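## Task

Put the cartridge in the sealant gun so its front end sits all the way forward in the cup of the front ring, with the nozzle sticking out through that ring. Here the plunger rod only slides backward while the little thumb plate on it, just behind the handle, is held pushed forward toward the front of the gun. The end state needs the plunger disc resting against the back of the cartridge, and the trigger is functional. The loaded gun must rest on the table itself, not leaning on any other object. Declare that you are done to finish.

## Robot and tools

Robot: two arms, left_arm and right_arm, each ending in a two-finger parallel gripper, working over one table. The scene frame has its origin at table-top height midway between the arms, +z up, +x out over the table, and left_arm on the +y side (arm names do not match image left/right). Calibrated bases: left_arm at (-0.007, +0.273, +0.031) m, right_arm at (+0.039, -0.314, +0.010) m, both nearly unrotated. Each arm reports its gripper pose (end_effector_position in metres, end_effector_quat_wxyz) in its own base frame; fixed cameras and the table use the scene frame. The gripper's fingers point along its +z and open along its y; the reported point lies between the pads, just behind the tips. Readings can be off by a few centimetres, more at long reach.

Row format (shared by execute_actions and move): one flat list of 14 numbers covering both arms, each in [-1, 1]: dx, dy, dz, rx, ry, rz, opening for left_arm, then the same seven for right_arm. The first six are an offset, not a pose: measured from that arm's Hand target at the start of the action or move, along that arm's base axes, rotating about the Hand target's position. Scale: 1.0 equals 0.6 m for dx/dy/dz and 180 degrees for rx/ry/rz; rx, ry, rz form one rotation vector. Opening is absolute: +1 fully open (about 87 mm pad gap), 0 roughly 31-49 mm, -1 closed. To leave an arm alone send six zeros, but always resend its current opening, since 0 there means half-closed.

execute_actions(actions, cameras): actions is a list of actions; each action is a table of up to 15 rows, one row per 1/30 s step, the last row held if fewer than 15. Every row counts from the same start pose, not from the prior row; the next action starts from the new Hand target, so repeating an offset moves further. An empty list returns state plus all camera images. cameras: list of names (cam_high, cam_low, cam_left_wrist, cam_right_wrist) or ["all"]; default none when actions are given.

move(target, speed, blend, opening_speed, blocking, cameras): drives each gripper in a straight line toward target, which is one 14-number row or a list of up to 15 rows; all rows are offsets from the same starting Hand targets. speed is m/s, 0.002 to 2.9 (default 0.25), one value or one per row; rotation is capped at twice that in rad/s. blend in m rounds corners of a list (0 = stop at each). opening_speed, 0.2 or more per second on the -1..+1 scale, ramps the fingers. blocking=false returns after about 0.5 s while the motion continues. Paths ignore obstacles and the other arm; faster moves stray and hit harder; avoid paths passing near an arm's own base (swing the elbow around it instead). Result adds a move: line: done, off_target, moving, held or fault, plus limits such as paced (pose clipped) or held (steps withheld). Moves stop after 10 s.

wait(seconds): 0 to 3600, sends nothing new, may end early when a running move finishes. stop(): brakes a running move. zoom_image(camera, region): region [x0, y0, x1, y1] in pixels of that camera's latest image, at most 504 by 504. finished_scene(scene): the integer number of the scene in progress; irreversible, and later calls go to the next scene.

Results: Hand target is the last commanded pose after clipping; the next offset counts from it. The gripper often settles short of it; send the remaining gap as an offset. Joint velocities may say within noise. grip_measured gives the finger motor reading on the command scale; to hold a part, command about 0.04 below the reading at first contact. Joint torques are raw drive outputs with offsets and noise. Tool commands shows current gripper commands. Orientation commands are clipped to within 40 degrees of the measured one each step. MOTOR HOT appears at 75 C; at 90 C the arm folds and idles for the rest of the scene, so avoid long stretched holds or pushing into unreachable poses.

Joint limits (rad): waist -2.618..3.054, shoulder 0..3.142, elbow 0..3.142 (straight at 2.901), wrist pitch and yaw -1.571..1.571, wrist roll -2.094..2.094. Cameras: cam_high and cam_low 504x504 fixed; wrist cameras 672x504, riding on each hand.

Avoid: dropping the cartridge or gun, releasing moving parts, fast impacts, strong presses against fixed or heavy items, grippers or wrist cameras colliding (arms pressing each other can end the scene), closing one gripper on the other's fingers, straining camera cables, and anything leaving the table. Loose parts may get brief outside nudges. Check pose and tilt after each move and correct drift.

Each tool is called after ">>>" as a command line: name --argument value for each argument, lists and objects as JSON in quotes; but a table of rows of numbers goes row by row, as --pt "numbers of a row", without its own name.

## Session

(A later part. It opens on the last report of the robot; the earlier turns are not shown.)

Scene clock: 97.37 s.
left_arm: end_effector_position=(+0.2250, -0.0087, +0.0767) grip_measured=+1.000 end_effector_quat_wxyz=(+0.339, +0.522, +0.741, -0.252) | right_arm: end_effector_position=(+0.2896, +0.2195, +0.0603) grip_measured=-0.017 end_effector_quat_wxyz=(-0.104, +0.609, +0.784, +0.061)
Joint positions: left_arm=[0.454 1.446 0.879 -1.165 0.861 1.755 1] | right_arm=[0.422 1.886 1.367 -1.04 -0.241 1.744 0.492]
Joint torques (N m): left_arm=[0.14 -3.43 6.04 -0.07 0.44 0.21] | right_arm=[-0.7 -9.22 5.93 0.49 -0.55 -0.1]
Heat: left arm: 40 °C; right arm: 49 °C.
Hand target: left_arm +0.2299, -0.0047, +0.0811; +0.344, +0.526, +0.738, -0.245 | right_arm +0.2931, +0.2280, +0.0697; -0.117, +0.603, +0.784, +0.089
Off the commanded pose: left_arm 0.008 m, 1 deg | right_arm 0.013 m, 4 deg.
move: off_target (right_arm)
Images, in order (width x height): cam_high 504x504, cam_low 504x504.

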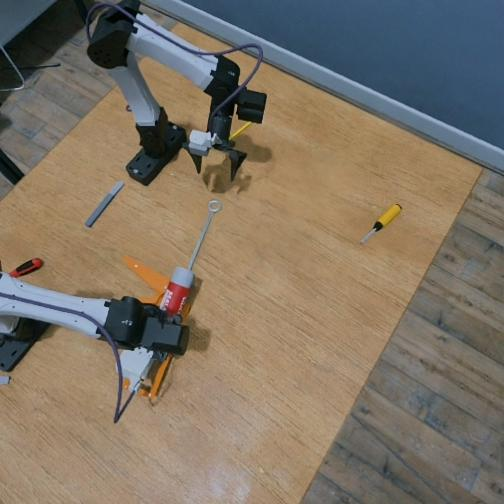

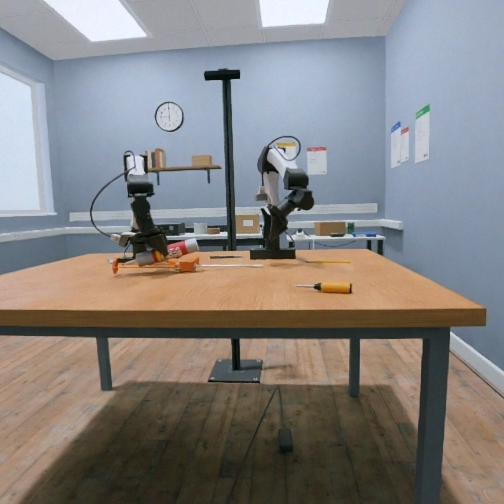

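>>> move --target '[0,0,0,0,0,0,1,0.0125,-0.045,-0.006,0,0,0,-0.25]' --speed 0.07 --cameras '["cam_low","cam_high"]'

>>> zoom_image --camera "cam_high" --region '[100, 310, 190, 400]'

>>> zoom_image --camera "cam_low" --region '[100, 230, 200, 290]'

Scene clock: 99.03 s.
left_arm: end_effector_position=(+0.2250, -0.0087, +0.0767) grip_measured=+1.000 end_effector_quat_wxyz=(+0.339, +0.522, +0.741, -0.252) | right_arm: end_effector_position=(+0.2987, +0.1933, +0.0566) grip_measured=-0.017 end_effector_quat_wxyz=(-0.103, +0.609, +0.784, +0.064)
Joint positions: left_arm=[0.454 1.446 0.879 -1.165 0.861 1.755 1] | right_arm=[0.34 1.886 1.35 -1.039 -0.244 1.661 0.492]
Joint torques (N m): left_arm=[0.23 -3.51 5.89 -0.05 0.42 0.21] | right_arm=[-0.61 -9.24 5.93 0.37 -0.53 -0.1]
Heat: left arm: 40 °C; right arm: 49 °C.
Hand target: left_arm +0.2299, -0.0047, +0.0811; +0.344, +0.526, +0.738, -0.245 | right_arm +0.3007, +0.2009, +0.0662; -0.117, +0.603, +0.784, +0.089
Off the commanded pose: left_arm 0.008 m, 1 deg | right_arm 0.012 m, 3 deg.
move: off_target (right_arm)
Images, in order (width x height): cam_high 504x504, cam_low 504x504.

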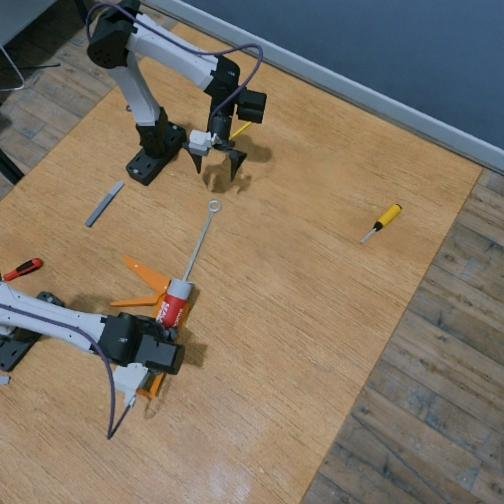

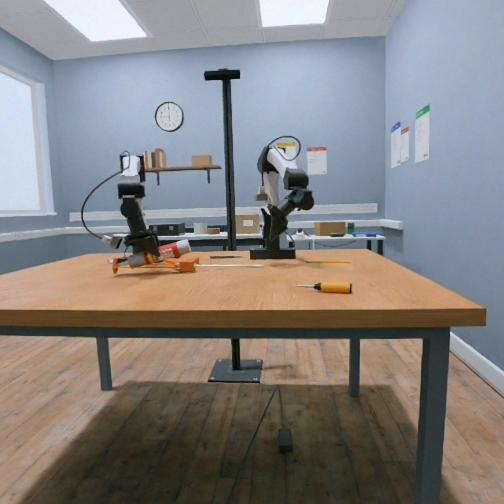

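Scaled by 5.600.

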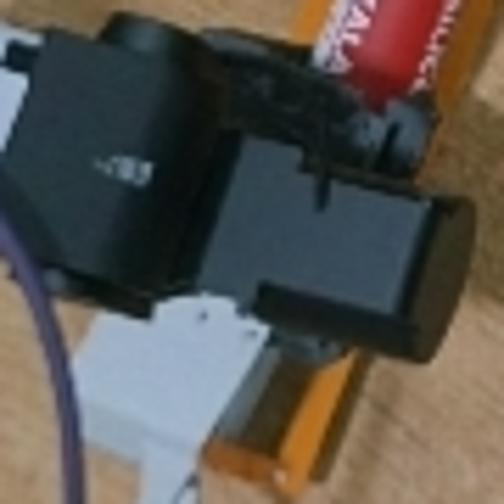

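Scaled by 5.040.

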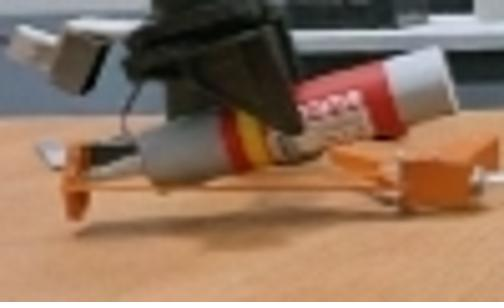

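>>> zoom_image --camera "cam_low" --region '[105, 245, 145, 280]'

>>> zoom_image --camera "cam_high" --region '[115, 365, 165, 405]'

Scaled by 12.600.

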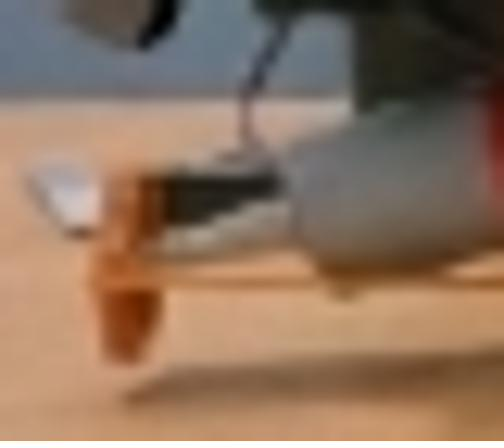

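Scaled by 10.080.

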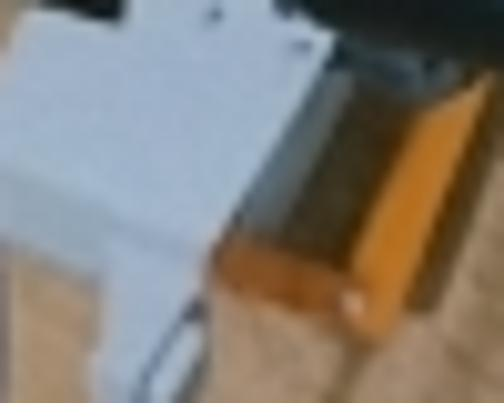

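>>> move --target '[0,0,0,0,0,0,1,0.011,-0.041,-0.0135,0,0,0,-0.25]' --speed 0.06 --cameras '["cam_low","cam_high"]'

>>> zoom_image --camera "cam_low" --region '[95, 235, 165, 285]'

>>> zoom_image --camera "cam_high" --region '[100, 350, 180, 430]'

Scene clock: 100.70 s.
left_arm: end_effector_position=(+0.2250, -0.0087, +0.0767) grip_measured=+1.000 end_effector_quat_wxyz=(+0.339, +0.522, +0.741, -0.252) | right_arm: end_effector_position=(+0.3040, +0.1690, +0.0525) grip_measured=-0.017 end_effector_quat_wxyz=(-0.104, +0.610, +0.783, +0.065)
Joint positions: left_arm=[0.454 1.446 0.879 -1.165 0.861 1.755 1] | right_arm=[0.266 1.886 1.332 -1.037 -0.246 1.587 0.492]
Joint torques (N m): left_arm=[0.35 -3.43 5.87 -0.06 0.45 0.18] | right_arm=[-0.66 -8.16 5.89 0.4 -0.52 -0.16]
Heat: left arm: 40 °C; right arm: 49 °C.
Hand target: left_arm +0.2299, -0.0047, +0.0811; +0.344, +0.526, +0.738, -0.245 | right_arm +0.3073, +0.1764, +0.0581; -0.117, +0.603, +0.784, +0.089
Off the commanded pose: left_arm 0.008 m, 1 deg | right_arm 0.010 m, 3 deg.
move: off_target (right_arm)
Images, in order (width x height): cam_high 504x504, cam_low 504x504.

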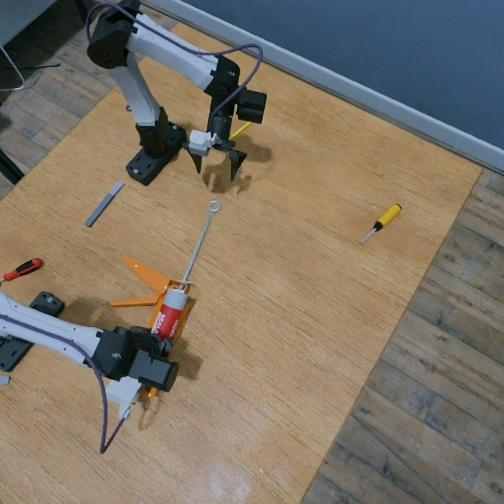

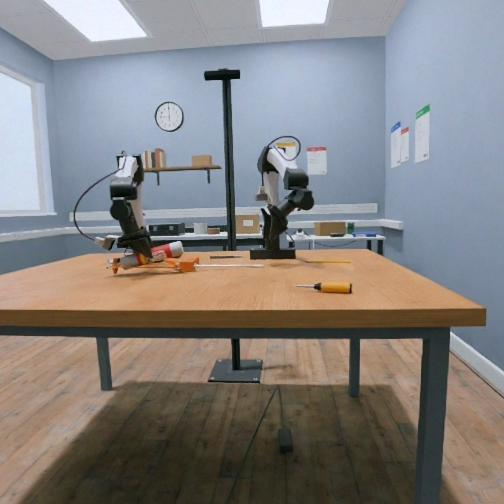

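Scaled by 7.200.

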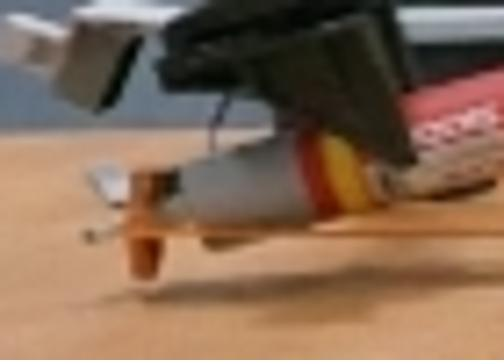

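Scaled by 6.300.

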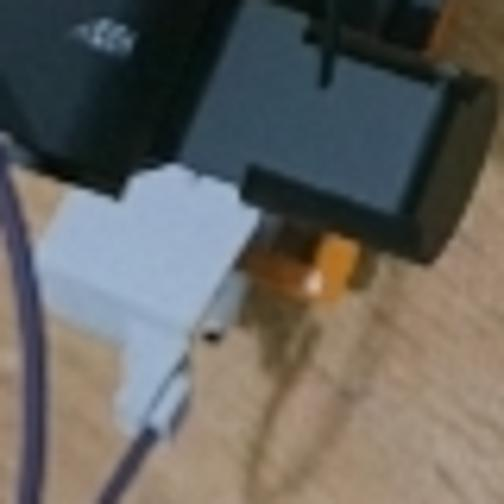

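>>> move --target '[0,0,0,0,0,0,1,0.0085,-0.0305,-0.0145,0,0,0,-0.25]' --speed 0.05 --cameras '["cam_low","cam_high"]'

>>> zoom_image --camera "cam_low" --region '[95, 235, 205, 285]'

>>> zoom_image --camera "cam_high" --region '[100, 270, 240, 410]'

Scene clock: 102.03 s.
left_arm: end_effector_position=(+0.2250, -0.0087, +0.0767) grip_measured=+1.000 end_effector_quat_wxyz=(+0.339, +0.522, +0.741, -0.252) | right_arm: end_effector_position=(+0.3068, +0.1508, +0.0449) grip_measured=-0.017 end_effector_quat_wxyz=(-0.107, +0.609, +0.783, +0.063)
Joint positions: left_arm=[0.454 1.446 0.879 -1.165 0.861 1.755 1] | right_arm=[0.211 1.901 1.319 -1.031 -0.246 1.528 0.492]
Joint torques (N m): left_arm=[0.2 -3.56 5.82 -0.05 0.46 0.19] | right_arm=[-0.64 -7.88 5.82 0.44 -0.51 -0.11]
Heat: left arm: 40 °C; right arm: 49 °C.
Hand target: left_arm +0.2299, -0.0047, +0.0811; +0.344, +0.526, +0.738, -0.245 | right_arm +0.3123, +0.1581, +0.0494; -0.117, +0.603, +0.784, +0.089
Off the commanded pose: left_arm 0.008 m, 1 deg | right_arm 0.010 m, 3 deg.
move: off_target (right_arm)
Images, in order (width x height): cam_high 504x504, cam_low 504x504.

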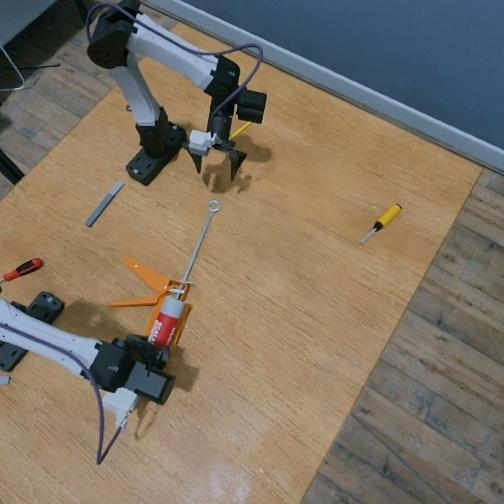

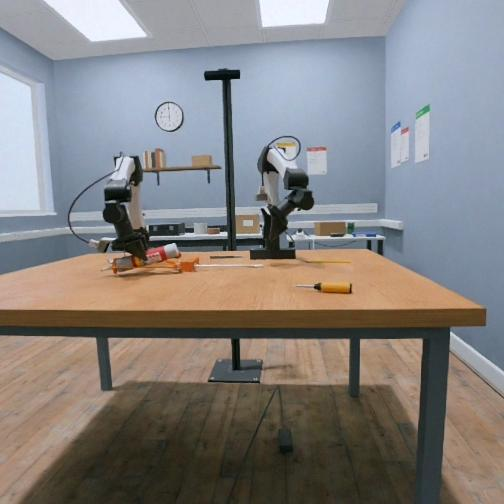

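Scaled by 4.582.

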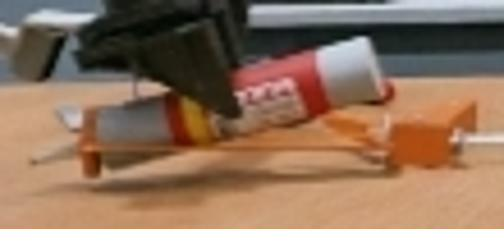

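Scaled by 3.600.

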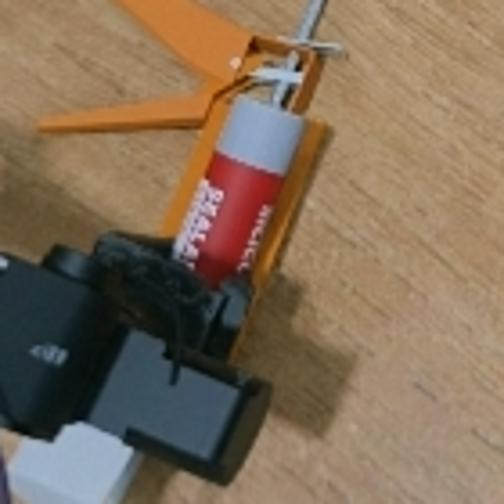

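>>> move --target '[0,0,0,0,0,0,1,0.0036,-0.0130,-0.0095,-0.012,-0.0035,0,-0.25]' --speed 0.05 --cameras '["cam_low","cam_high"]'

>>> zoom_image --camera "cam_low" --region '[95, 235, 205, 285]'

>>> zoom_image --camera "cam_high" --region '[140, 270, 200, 330]'

Scene clock: 103.20 s.
left_arm: end_effector_position=(+0.2250, -0.0087, +0.0767) grip_measured=+1.000 end_effector_quat_wxyz=(+0.339, +0.522, +0.741, -0.252) | right_arm: end_effector_position=(+0.3087, +0.1465, +0.0421) grip_measured=-0.017 end_effector_quat_wxyz=(-0.097, +0.609, +0.785, +0.059)
Joint positions: left_arm=[0.454 1.446 0.879 -1.165 0.861 1.755 1] | right_arm=[0.207 1.901 1.314 -1.02 -0.226 1.522 0.492]
Joint torques (N m): left_arm=[0.35 -3.48 5.78 -0.09 0.46 0.2] | right_arm=[-0.84 -7.66 5.71 0.46 -0.31 -0.12]
Heat: left arm: 40 °C; right arm: 49 °C.
Hand target: left_arm +0.2299, -0.0047, +0.0811; +0.344, +0.526, +0.738, -0.245 | right_arm +0.3146, +0.1502, +0.0437; -0.101, +0.604, +0.787, +0.077
Off the commanded pose: left_arm 0.008 m, 1 deg | right_arm 0.007 m, 2 deg.
move: done
Images, in order (width x height): cam_high 504x504, cam_low 504x504.

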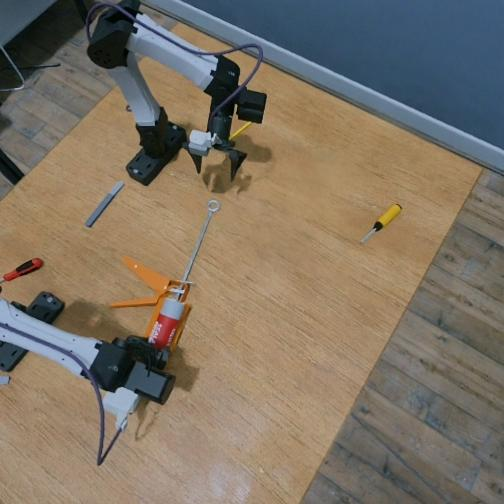

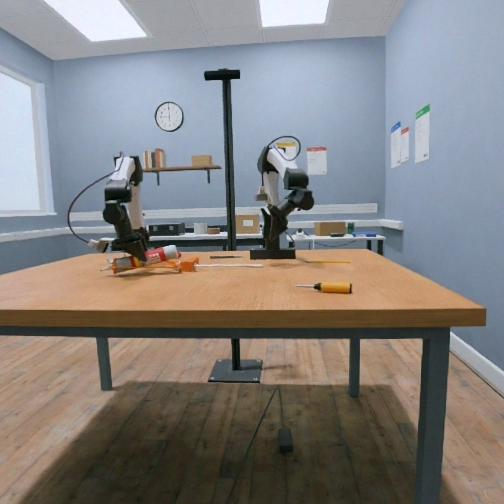

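Scaled by 4.582.

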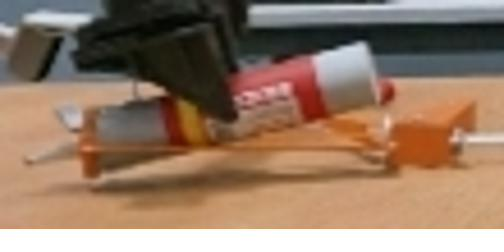

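Scaled by 8.400.

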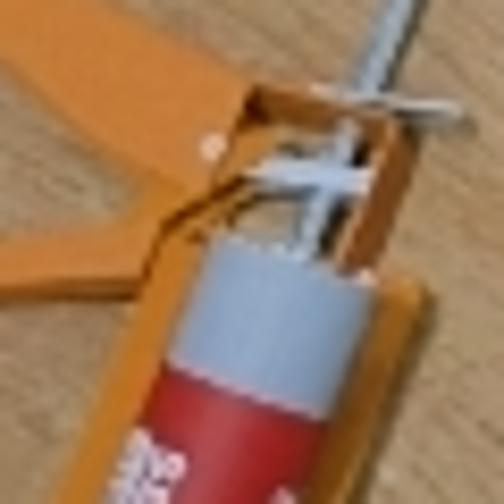

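>>> move --target '[0,0,0,0,0,0,1,0.004,-0.0145,-0.004,-0.008,-0.0025,0,-0.25]' --speed 0.05 --cameras '["cam_low","cam_high"]'

>>> zoom_image --camera "cam_low" --region '[95, 235, 205, 285]'

>>> zoom_image --camera "cam_high" --region '[140, 270, 200, 330]'

Scene clock: 104.07 s.
left_arm: end_effector_position=(+0.2250, -0.0087, +0.0767) grip_measured=+1.000 end_effector_quat_wxyz=(+0.339, +0.522, +0.741, -0.252) | right_arm: end_effector_position=(+0.3096, +0.1435, +0.0418) grip_measured=-0.017 end_effector_quat_wxyz=(-0.095, +0.607, +0.787, +0.060)
Joint positions: left_arm=[0.454 1.446 0.879 -1.165 0.861 1.755 1] | right_arm=[0.2 1.901 1.314 -1.019 -0.223 1.51 0.492]
Joint torques (N m): left_arm=[0.18 -3.51 5.78 -0.06 0.45 0.18] | right_arm=[-1.44 -7.53 5.76 0.45 -0.05 -0.12]
Heat: left arm: 40 °C; right arm: 49 °C.
Hand target: left_arm +0.2299, -0.0047, +0.0811; +0.344, +0.526, +0.738, -0.245 | right_arm +0.3170, +0.1415, +0.0413; -0.090, +0.605, +0.788, +0.070
Off the commanded pose: left_arm 0.008 m, 1 deg | right_arm 0.008 m, 1 deg.
move: done
Images, in order (width x height): cam_high 504x504, cam_low 504x504.

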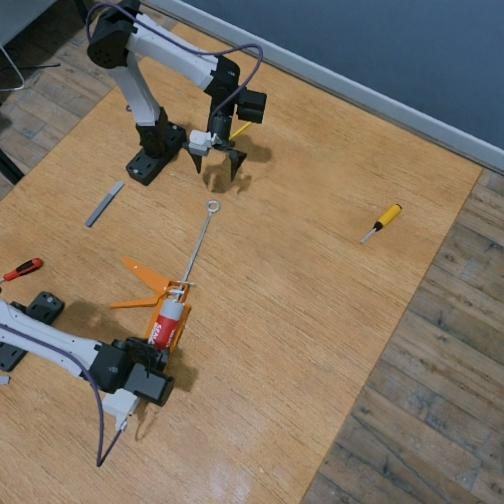

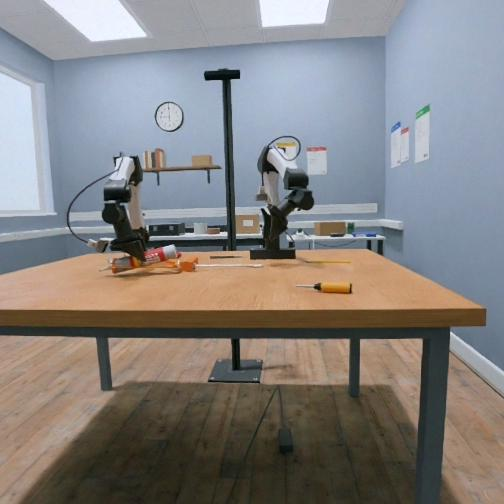

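Scaled by 4.582.

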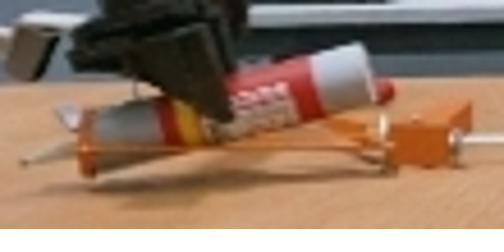

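Scaled by 8.400.

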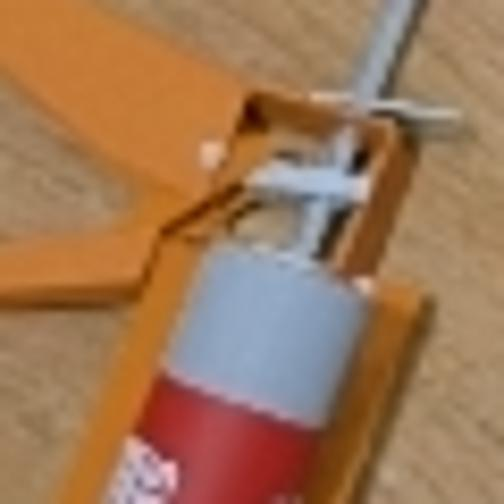

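>>> move --target '[0,0,0,0,0,0,1,0.003,-0.0115,-0.012,-0.0214,-0.006,0,-0.25]' --speed 0.05 --cameras '["cam_low","cam_high","cam_right_wrist"]'

>>> zoom_image --camera "cam_low" --region '[95, 235, 205, 285]'

>>> zoom_image --camera "cam_high" --region '[140, 270, 200, 330]'

Scene clock: 105.53 s.
left_arm: end_effector_position=(+0.2250, -0.0087, +0.0767) grip_measured=+1.000 end_effector_quat_wxyz=(+0.339, +0.522, +0.741, -0.252) | right_arm: end_effector_position=(+0.3116, +0.1338, +0.0350) grip_measured=-0.017 end_effector_quat_wxyz=(-0.071, +0.608, +0.790, +0.042)
Joint positions: left_arm=[0.454 1.446 0.879 -1.165 0.861 1.755 1] | right_arm=[0.2 1.901 1.305 -1.006 -0.162 1.509 0.492]
Joint torques (N m): left_arm=[0.23 -3.41 5.94 -0.06 0.42 0.2] | right_arm=[-0.18 -7.65 5.75 0.49 0.05 0.02]
Motor temperatures (°C): left_arm=[31 39 38 34 29 30 30] | right_arm=[30 49 44 32 30 27 30]
Heat: left arm: 39 °C; right arm: 49 °C.
Hand target: left_arm +0.2299, -0.0047, +0.0811; +0.344, +0.526, +0.738, -0.245 | right_arm +0.3188, +0.1347, +0.0342; -0.062, +0.607, +0.791, +0.049
Off the commanded pose: left_arm 0.008 m, 1 deg | right_arm 0.007 m, 1 deg.
move: done
cam_right_wrist: T_world_to_cam=[[-0.96729, -0.25355, -0.00747, 0.33571], [-0.13718, 0.49813, 0.85618, -0.03031], [-0.21337, 0.8292, -0.51662, 0.1197]] pos_world=[0.34611, 0.00096, 0.09029]
Images, in order (width x height): cam_high 504x504, cam_low 504x504, cam_right_wrist 672x504.

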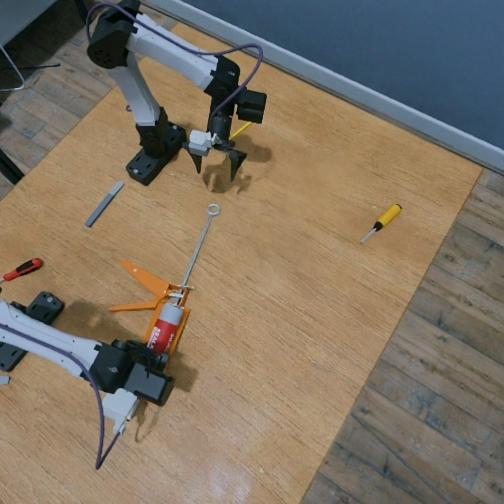

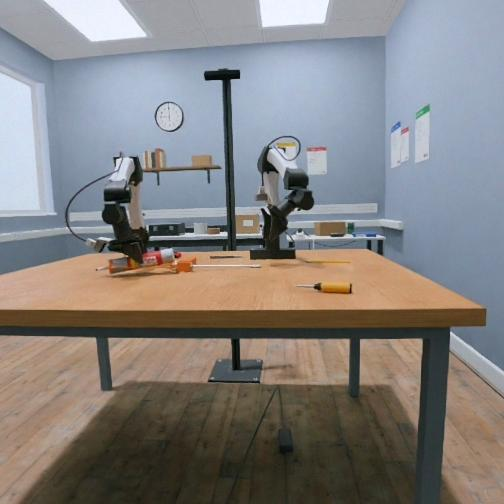

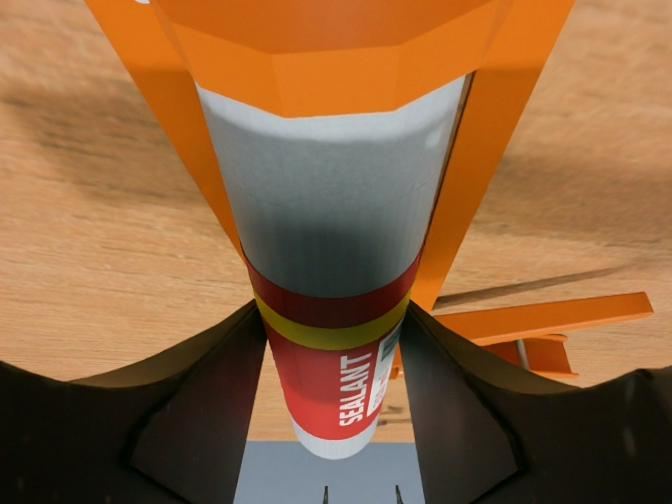

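Scaled by 4.582.

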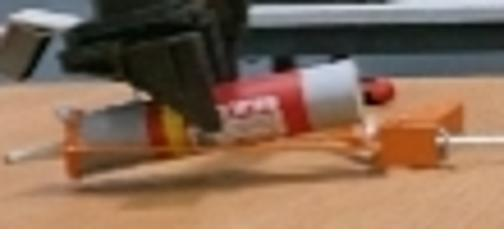

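Scaled by 8.400.

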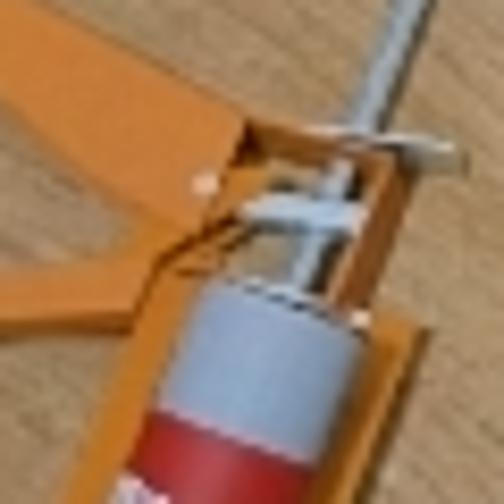

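>>> move --target '[0,0,0,0,0,0,1,0.0,-0.002,-0.012,-0.0187,-0.0052,0,-0.25]' --speed 0.05 --cameras '["cam_low","cam_high","cam_right_wrist"]'

>>> zoom_image --camera "cam_low" --region '[95, 235, 205, 285]'

>>> zoom_image --camera "cam_high" --region '[140, 270, 200, 330]'

Scene clock: 107.33 s.
left_arm: end_effector_position=(+0.2250, -0.0087, +0.0767) grip_measured=+1.000 end_effector_quat_wxyz=(+0.339, +0.522, +0.741, -0.252) | right_arm: end_effector_position=(+0.3102, +0.1325, +0.0277) grip_measured=-0.017 end_effector_quat_wxyz=(-0.048, +0.602, +0.796, +0.023)
Joint positions: left_arm=[0.454 1.446 0.879 -1.165 0.861 1.755 1] | right_arm=[0.226 1.901 1.29 -0.986 -0.104 1.52 0.492]
Joint torques (N m): left_arm=[0.36 -3.48 5.85 -0.04 0.44 0.21] | right_arm=[-0.25 -7.66 5.75 0.52 0.11 0.18]
Heat: left arm: 39 °C; right arm: 49 °C.
Hand target: left_arm +0.2299, -0.0047, +0.0811; +0.344, +0.526, +0.738, -0.245 | right_arm +0.3187, +0.1334, +0.0269; -0.038, +0.608, +0.792, +0.030
Off the commanded pose: left_arm 0.008 m, 1 deg | right_arm 0.009 m, 2 deg.
move: done
cam_right_wrist: T_world_to_cam=[[-0.9626, -0.27084, -0.00751, 0.33475], [-0.15935, 0.54352, 0.82413, -0.02172], [-0.21912, 0.7945, -0.56635, 0.12449]] pos_world=[0.34605, 0.00356, 0.09091]
Images, in order (width x height): cam_high 504x504, cam_low 504x504, cam_right_wrist 672x504.

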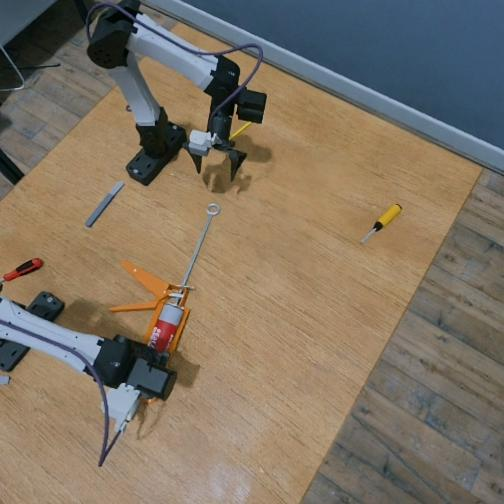

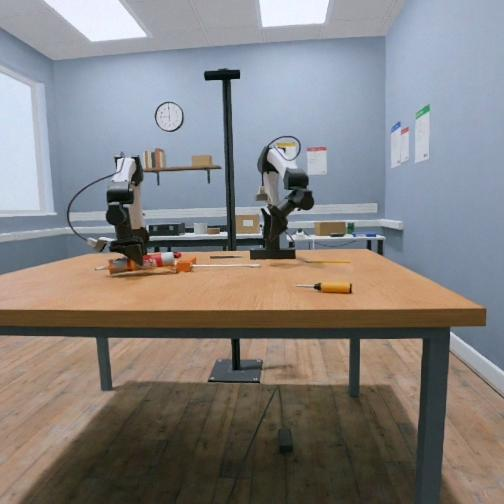

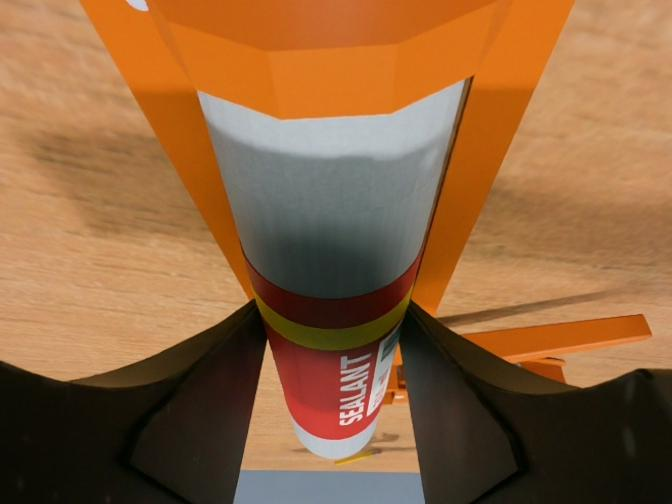

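Scaled by 4.582.

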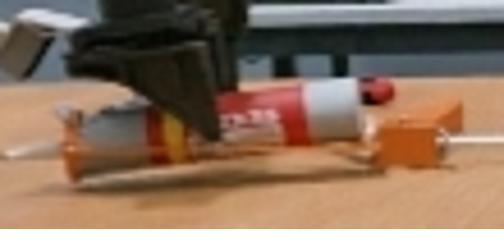

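Scaled by 8.400.

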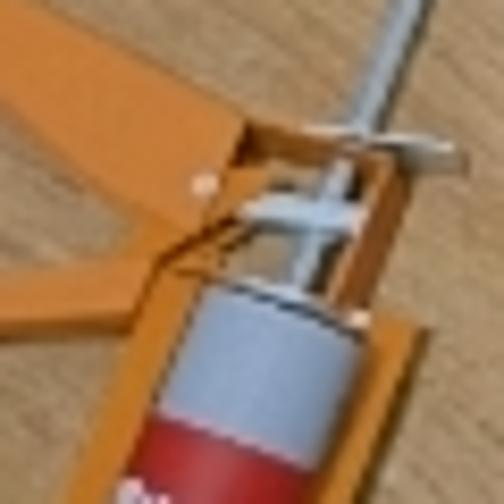

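>>> move --target '[0,0,0,0,0,0,1,0.0,-0.0005,-0.009,-0.012,-0.0033,-0.004,-0.25]' --speed 0.05 --cameras '["cam_low","cam_high","cam_right_wrist"]'

>>> zoom_image --camera "cam_low" --region '[95, 235, 205, 285]'

Scene clock: 108.40 s.
left_arm: end_effector_position=(+0.2250, -0.0087, +0.0767) grip_measured=+1.000 end_effector_quat_wxyz=(+0.339, +0.522, +0.741, -0.252) | right_arm: end_effector_position=(+0.3095, +0.1315, +0.0226) grip_measured=-0.017 end_effector_quat_wxyz=(-0.033, +0.603, +0.797, +0.011)
Joint positions: left_arm=[0.454 1.446 0.879 -1.165 0.861 1.755 1] | right_arm=[0.244 1.901 1.278 -0.972 -0.064 1.539 0.492]
Joint torques (N m): left_arm=[0.23 -3.47 6 -0.05 0.42 0.18] | right_arm=[-0.17 -7.66 5.61 0.55 0.1 0.33]
Heat: left arm: 39 °C; right arm: 49 °C.
Hand target: left_arm +0.2299, -0.0047, +0.0811; +0.344, +0.526, +0.738, -0.245 | right_arm +0.3187, +0.1332, +0.0215; -0.022, +0.614, +0.789, +0.019
Off the commanded pose: left_arm 0.008 m, 1 deg | right_arm 0.009 m, 2 deg.
move: done
cam_right_wrist: T_world_to_cam=[[-0.96246, -0.27137, -0.00625, 0.33377], [-0.16733, 0.57504, 0.80083, -0.01831], [-0.21372, 0.77181, -0.59886, 0.12431]] pos_world=[0.34475, 0.00516, 0.09119]
Images, in order (width x height): cam_high 504x504, cam_low 504x504, cam_right_wrist 672x504.

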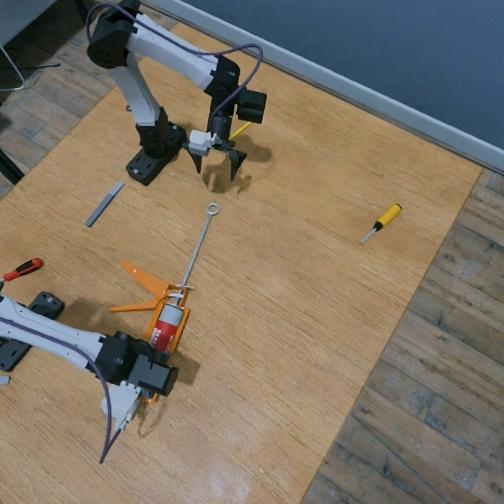

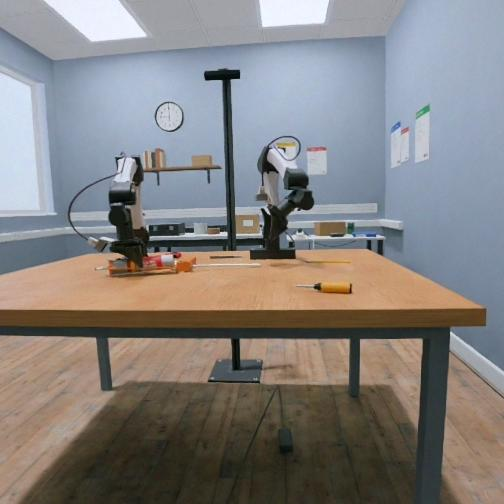

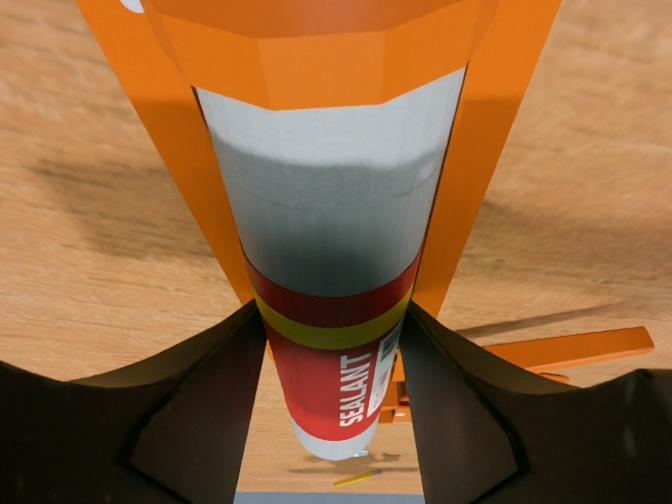

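Scaled by 4.582.

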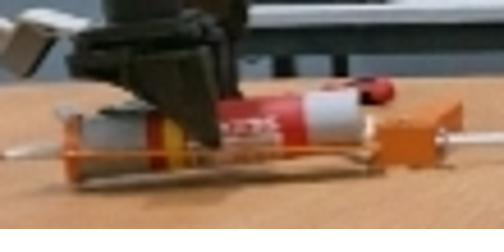

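>>> move --target '[0,0,0,0,0,0,1,0.0,0.0,-0.009,-0.012,-0.0033,0,-0.25]' --speed 0.05 --cameras '["cam_low","cam_high","cam_right_wrist"]'

>>> zoom_image --camera "cam_low" --region '[95, 235, 205, 285]'

Scene clock: 109.40 s.
left_arm: end_effector_position=(+0.2250, -0.0087, +0.0767) grip_measured=+1.000 end_effector_quat_wxyz=(+0.339, +0.522, +0.741, -0.252) | right_arm: end_effector_position=(+0.3095, +0.1304, +0.0196) grip_measured=-0.017 end_effector_quat_wxyz=(-0.018, +0.601, +0.799, +0.000)
Joint positions: left_arm=[0.454 1.446 0.879 -1.165 0.861 1.755 1] | right_arm=[0.259 1.901 1.273 -0.965 -0.029 1.55 0.492]
Joint torques (N m): left_arm=[0.25 -3.47 5.83 -0.06 0.44 0.19] | right_arm=[0.27 -7.27 5.31 0.61 0.19 0.42]
Heat: left arm: 39 °C; right arm: 48 °C.
Hand target: left_arm +0.2299, -0.0047, +0.0811; +0.344, +0.526, +0.738, -0.245 | right_arm +0.3187, +0.1331, +0.0161; -0.007, +0.614, +0.789, +0.007
Off the commanded pose: left_arm 0.008 m, 1 deg | right_arm 0.010 m, 2 deg.
move: done
cam_right_wrist: T_world_to_cam=[[-0.961, -0.27645, -0.00712, 0.33372], [-0.17872, 0.6012, 0.77886, -0.01474], [-0.21104, 0.74976, -0.62716, 0.12598]] pos_world=[0.34466, 0.00666, 0.09286]
Images, in order (width x height): cam_high 504x504, cam_low 504x504, cam_right_wrist 672x504.

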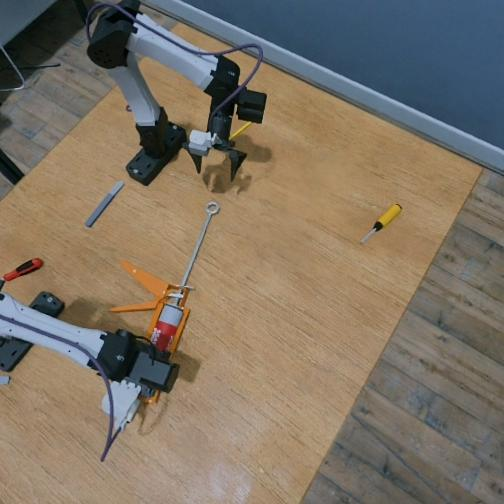

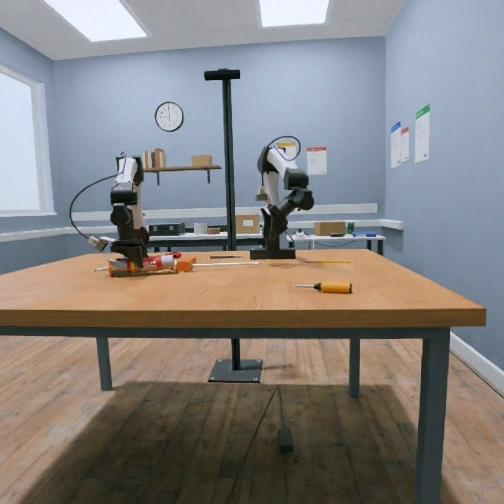

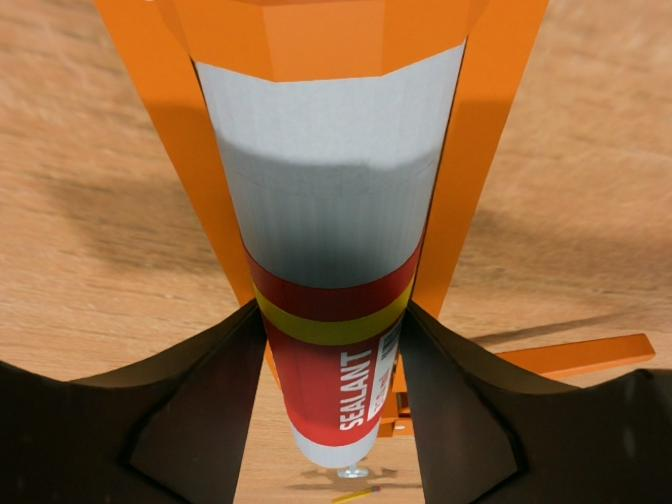

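Scaled by 4.582.

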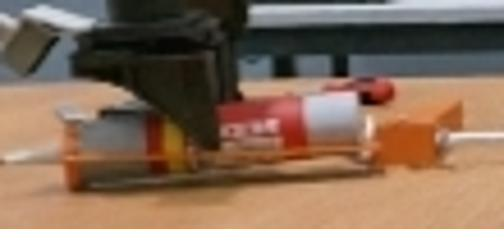

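>>> move --pt "0 0 0 0 0 0 1 0 0 0 0 0 0 0.08" --pt "0 0 0 0 0 0 1 -0.008 0.0 0.05 0 0 0 0.08" --pt "0 0 0 0 0 0 1 -0.008 0.0 0.14 0 0 0 0.15" --speed 0.08 --opening_speed 0.2 --cameras '["cam_low","cam_high","cam_right_wrist"]'

>>> zoom_image --camera "cam_low" --region '[95, 235, 205, 285]'

>>> zoom_image --camera "cam_high" --region '[100, 270, 240, 410]'

Scene clock: 114.53 s.
left_arm: end_effector_position=(+0.2250, -0.0087, +0.0767) grip_measured=+1.000 end_effector_quat_wxyz=(+0.339, +0.522, +0.741, -0.252) | right_arm: end_effector_position=(+0.3081, +0.1312, +0.0827) grip_measured=+0.149 end_effector_quat_wxyz=(-0.026, +0.610, +0.792, -0.011)
Joint positions: left_arm=[0.454 1.446 0.879 -1.165 0.861 1.755 1] | right_arm=[0.263 1.854 1.469 -1.234 -0.028 1.575 0.575]
Joint torques (N m): left_arm=[0.29 -3.51 5.9 -0.05 0.41 0.21] | right_arm=[0.31 -11.34 7.42 0.13 0.18 0.19]
Heat: left arm: 39 °C; right arm: 49 °C.
Hand target: left_arm +0.2299, -0.0047, +0.0811; +0.344, +0.526, +0.738, -0.245 | right_arm +0.3139, +0.1331, +0.1000; -0.007, +0.614, +0.789, +0.007
Off the commanded pose: left_arm 0.008 m, 1 deg | right_arm 0.018 m, 3 deg.
move: off_target (right_arm); target 3's new opening was sent with right_arm's hand 0.018 m and 3 deg from that target
cam_right_wrist: T_world_to_cam=[[-0.9664, -0.25633, 0.01916, 0.32991], [-0.14666, 0.61108, 0.77786, -0.07566], [-0.2111, 0.74891, -0.62815, 0.16483]] pos_world=[0.34252, 0.00735, 0.15607]
Images, in order (width x height): cam_high 504x504, cam_low 504x504, cam_right_wrist 672x504.

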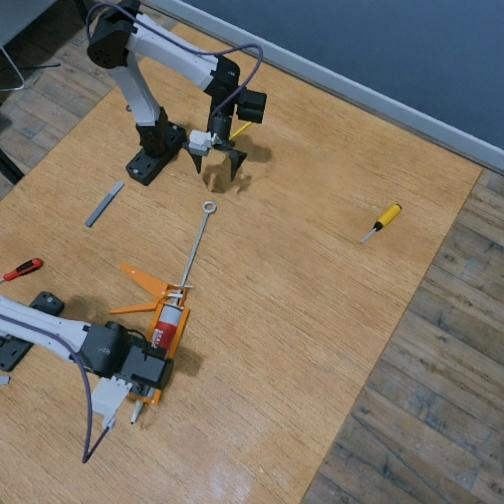

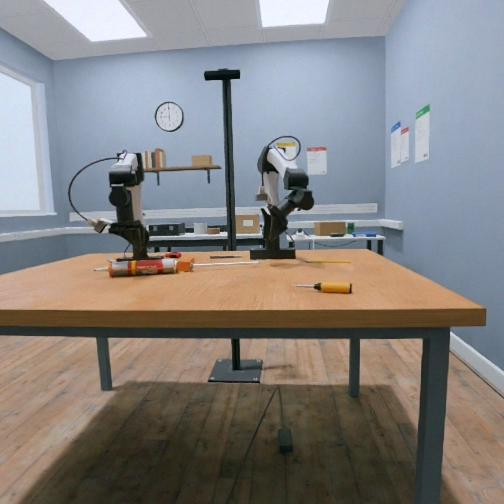

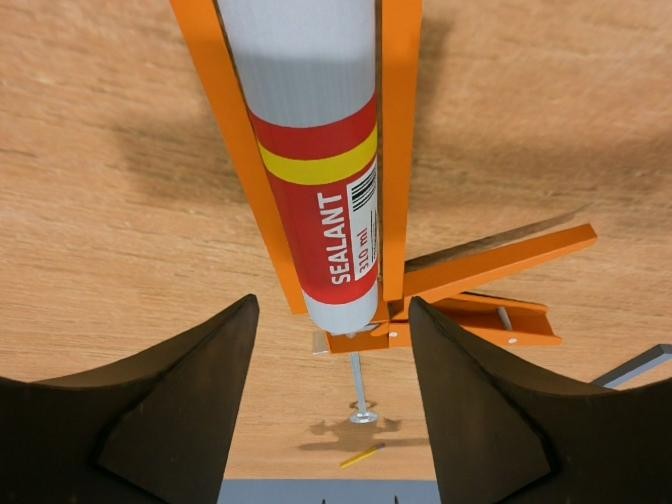

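Scaled by 4.582.

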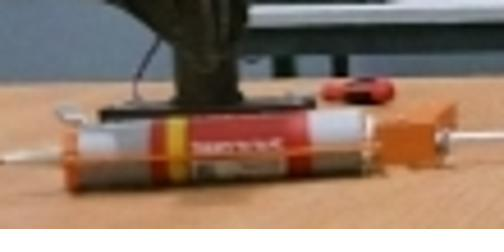

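Scaled by 3.600.

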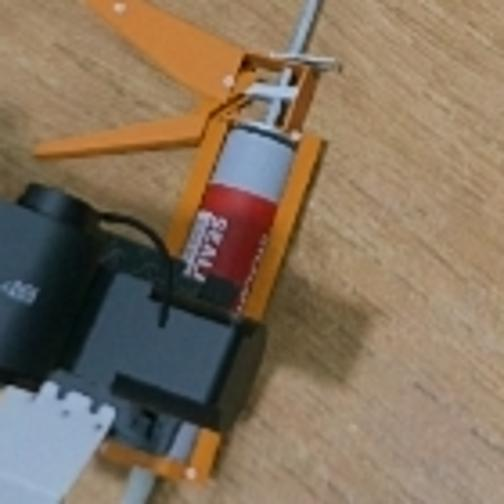

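>>> move --pt "0 0 0 0 0 0 1 0 0 0.06 0 0 0 0.15" --pt "0 0 0 0 0 0 1 -0.19 0.178 0.05 0.0 0 0.571 1" --speed 0.35 --blend '[0.02,0]' --cameras '["cam_low","cam_high","cam_right_wrist"]'

>>> zoom_image --camera "cam_high" --region '[100, 300, 220, 420]'

Scene clock: 119.27 s.
left_arm: end_effector_position=(+0.2250, -0.0087, +0.0767) grip_measured=+1.000 end_effector_quat_wxyz=(+0.339, +0.522, +0.741, -0.252) | right_arm: end_effector_position=(+0.1971, +0.2378, +0.1289) grip_measured=+0.994 end_effector_quat_wxyz=(-0.012, -0.225, +0.974, +0.003)
Joint positions: left_arm=[0.454 1.446 0.879 -1.165 0.861 1.755 1] | right_arm=[0.821 1.876 1.684 -1.395 -0.017 0.366 0.997]
Joint torques (N m): left_arm=[0.2 -3.45 5.98 -0.06 0.45 0.24] | right_arm=[0.17 -6.95 7.54 0.27 0.16 -0.12]
Heat: left arm: 39 °C; right arm: 48 °C.
Hand target: left_arm +0.2299, -0.0047, +0.0811; +0.344, +0.526, +0.738, -0.245 | right_arm +0.1999, +0.2399, +0.1301; -0.010, -0.234, +0.972, -0.001
Off the commanded pose: left_arm 0.008 m, 1 deg | right_arm 0.004 m, 1 deg.
move: done; blend cut to 0.0181 m at target 1
cam_right_wrist: T_world_to_cam=[[0.4384, -0.89792, -0.03935, 0.13231], [-0.55548, -0.30511, 0.77353, 0.10595], [-0.70658, -0.31726, -0.63253, 0.44239]] pos_world=[0.31343, 0.29148, 0.20308]
Images, in order (width x height): cam_high 504x504, cam_low 504x504, cam_right_wrist 672x504.

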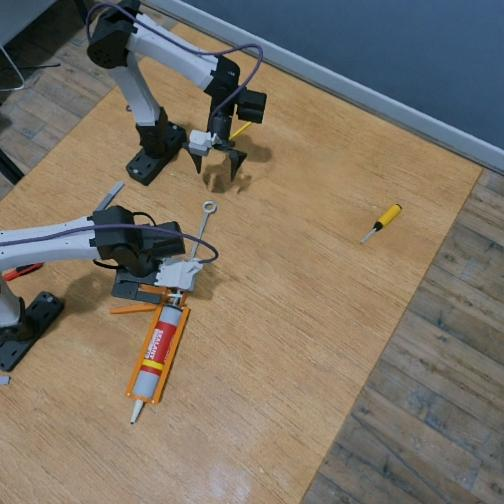

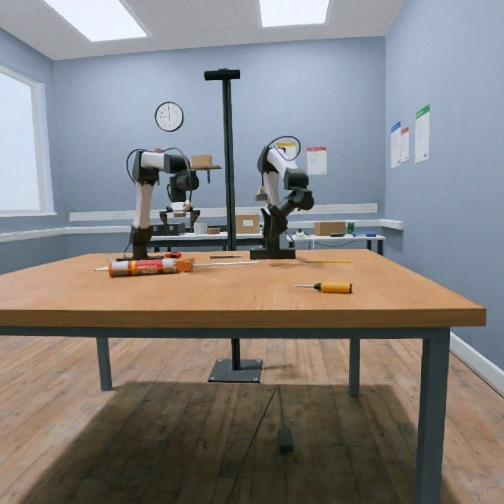

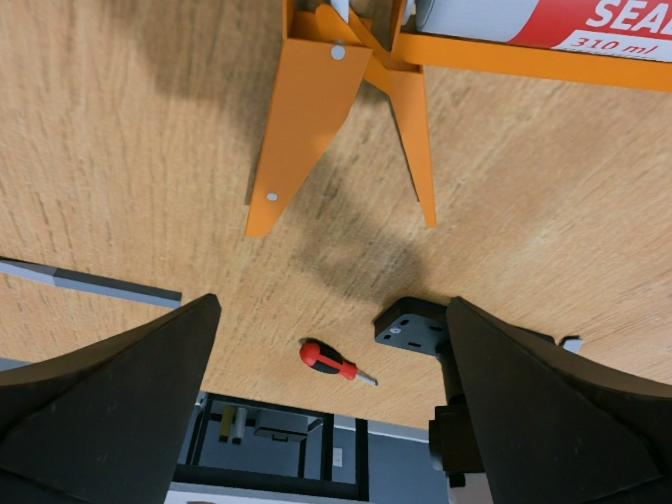

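Scaled by 4.200.

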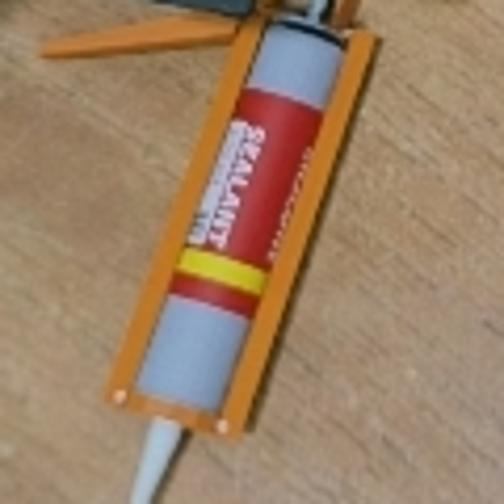

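>>> move --target '[0,0,0,0,0,0,1,0.033,0.0085,-0.145,0,0,0,1]' --speed 0.15 --cameras '["cam_right_wrist"]'

Scene clock: 121.17 s.
left_arm: end_effector_position=(+0.2250, -0.0087, +0.0767) grip_measured=+1.000 end_effector_quat_wxyz=(+0.339, +0.522, +0.741, -0.252) | right_arm: end_effector_position=(+0.2161, +0.2463, +0.0489) grip_measured=+0.999 end_effector_quat_wxyz=(-0.010, -0.230, +0.973, +0.004)
Joint positions: left_arm=[0.454 1.446 0.879 -1.165 0.861 1.755 1] | right_arm=[0.8 1.977 1.503 -1.11 -0.016 0.336 0.999]
Joint torques (N m): left_arm=[0.16 -3.52 5.75 -0.07 0.43 0.19] | right_arm=[-0.76 -7.72 5.27 0.5 0.15 -0.12]
Heat: left arm: 39 °C; right arm: 48 °C.
Hand target: left_arm +0.2299, -0.0047, +0.0811; +0.344, +0.526, +0.738, -0.245 | right_arm +0.2197, +0.2450, +0.0432; -0.009, -0.234, +0.972, -0.001
Off the commanded pose: left_arm 0.008 m, 1 deg | right_arm 0.007 m, 1 deg.
move: done
cam_right_wrist: T_world_to_cam=[[0.44672, -0.89377, -0.0402, 0.12567], [-0.55534, -0.31223, 0.77079, 0.18283], [-0.70146, -0.322, -0.63582, 0.40805]] pos_world=[0.33162, 0.3008, 0.12358]

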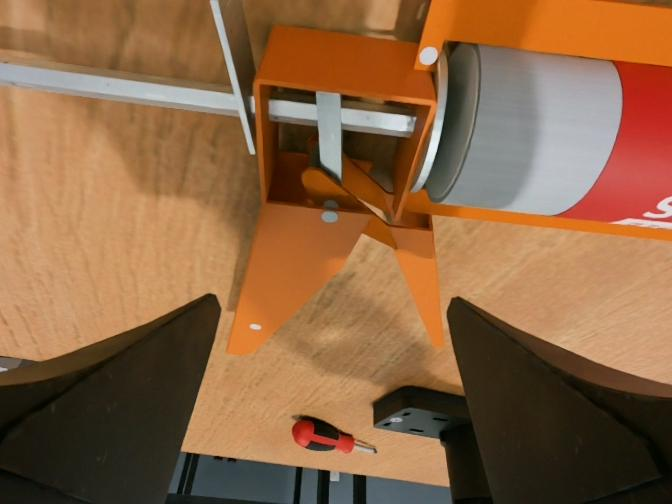

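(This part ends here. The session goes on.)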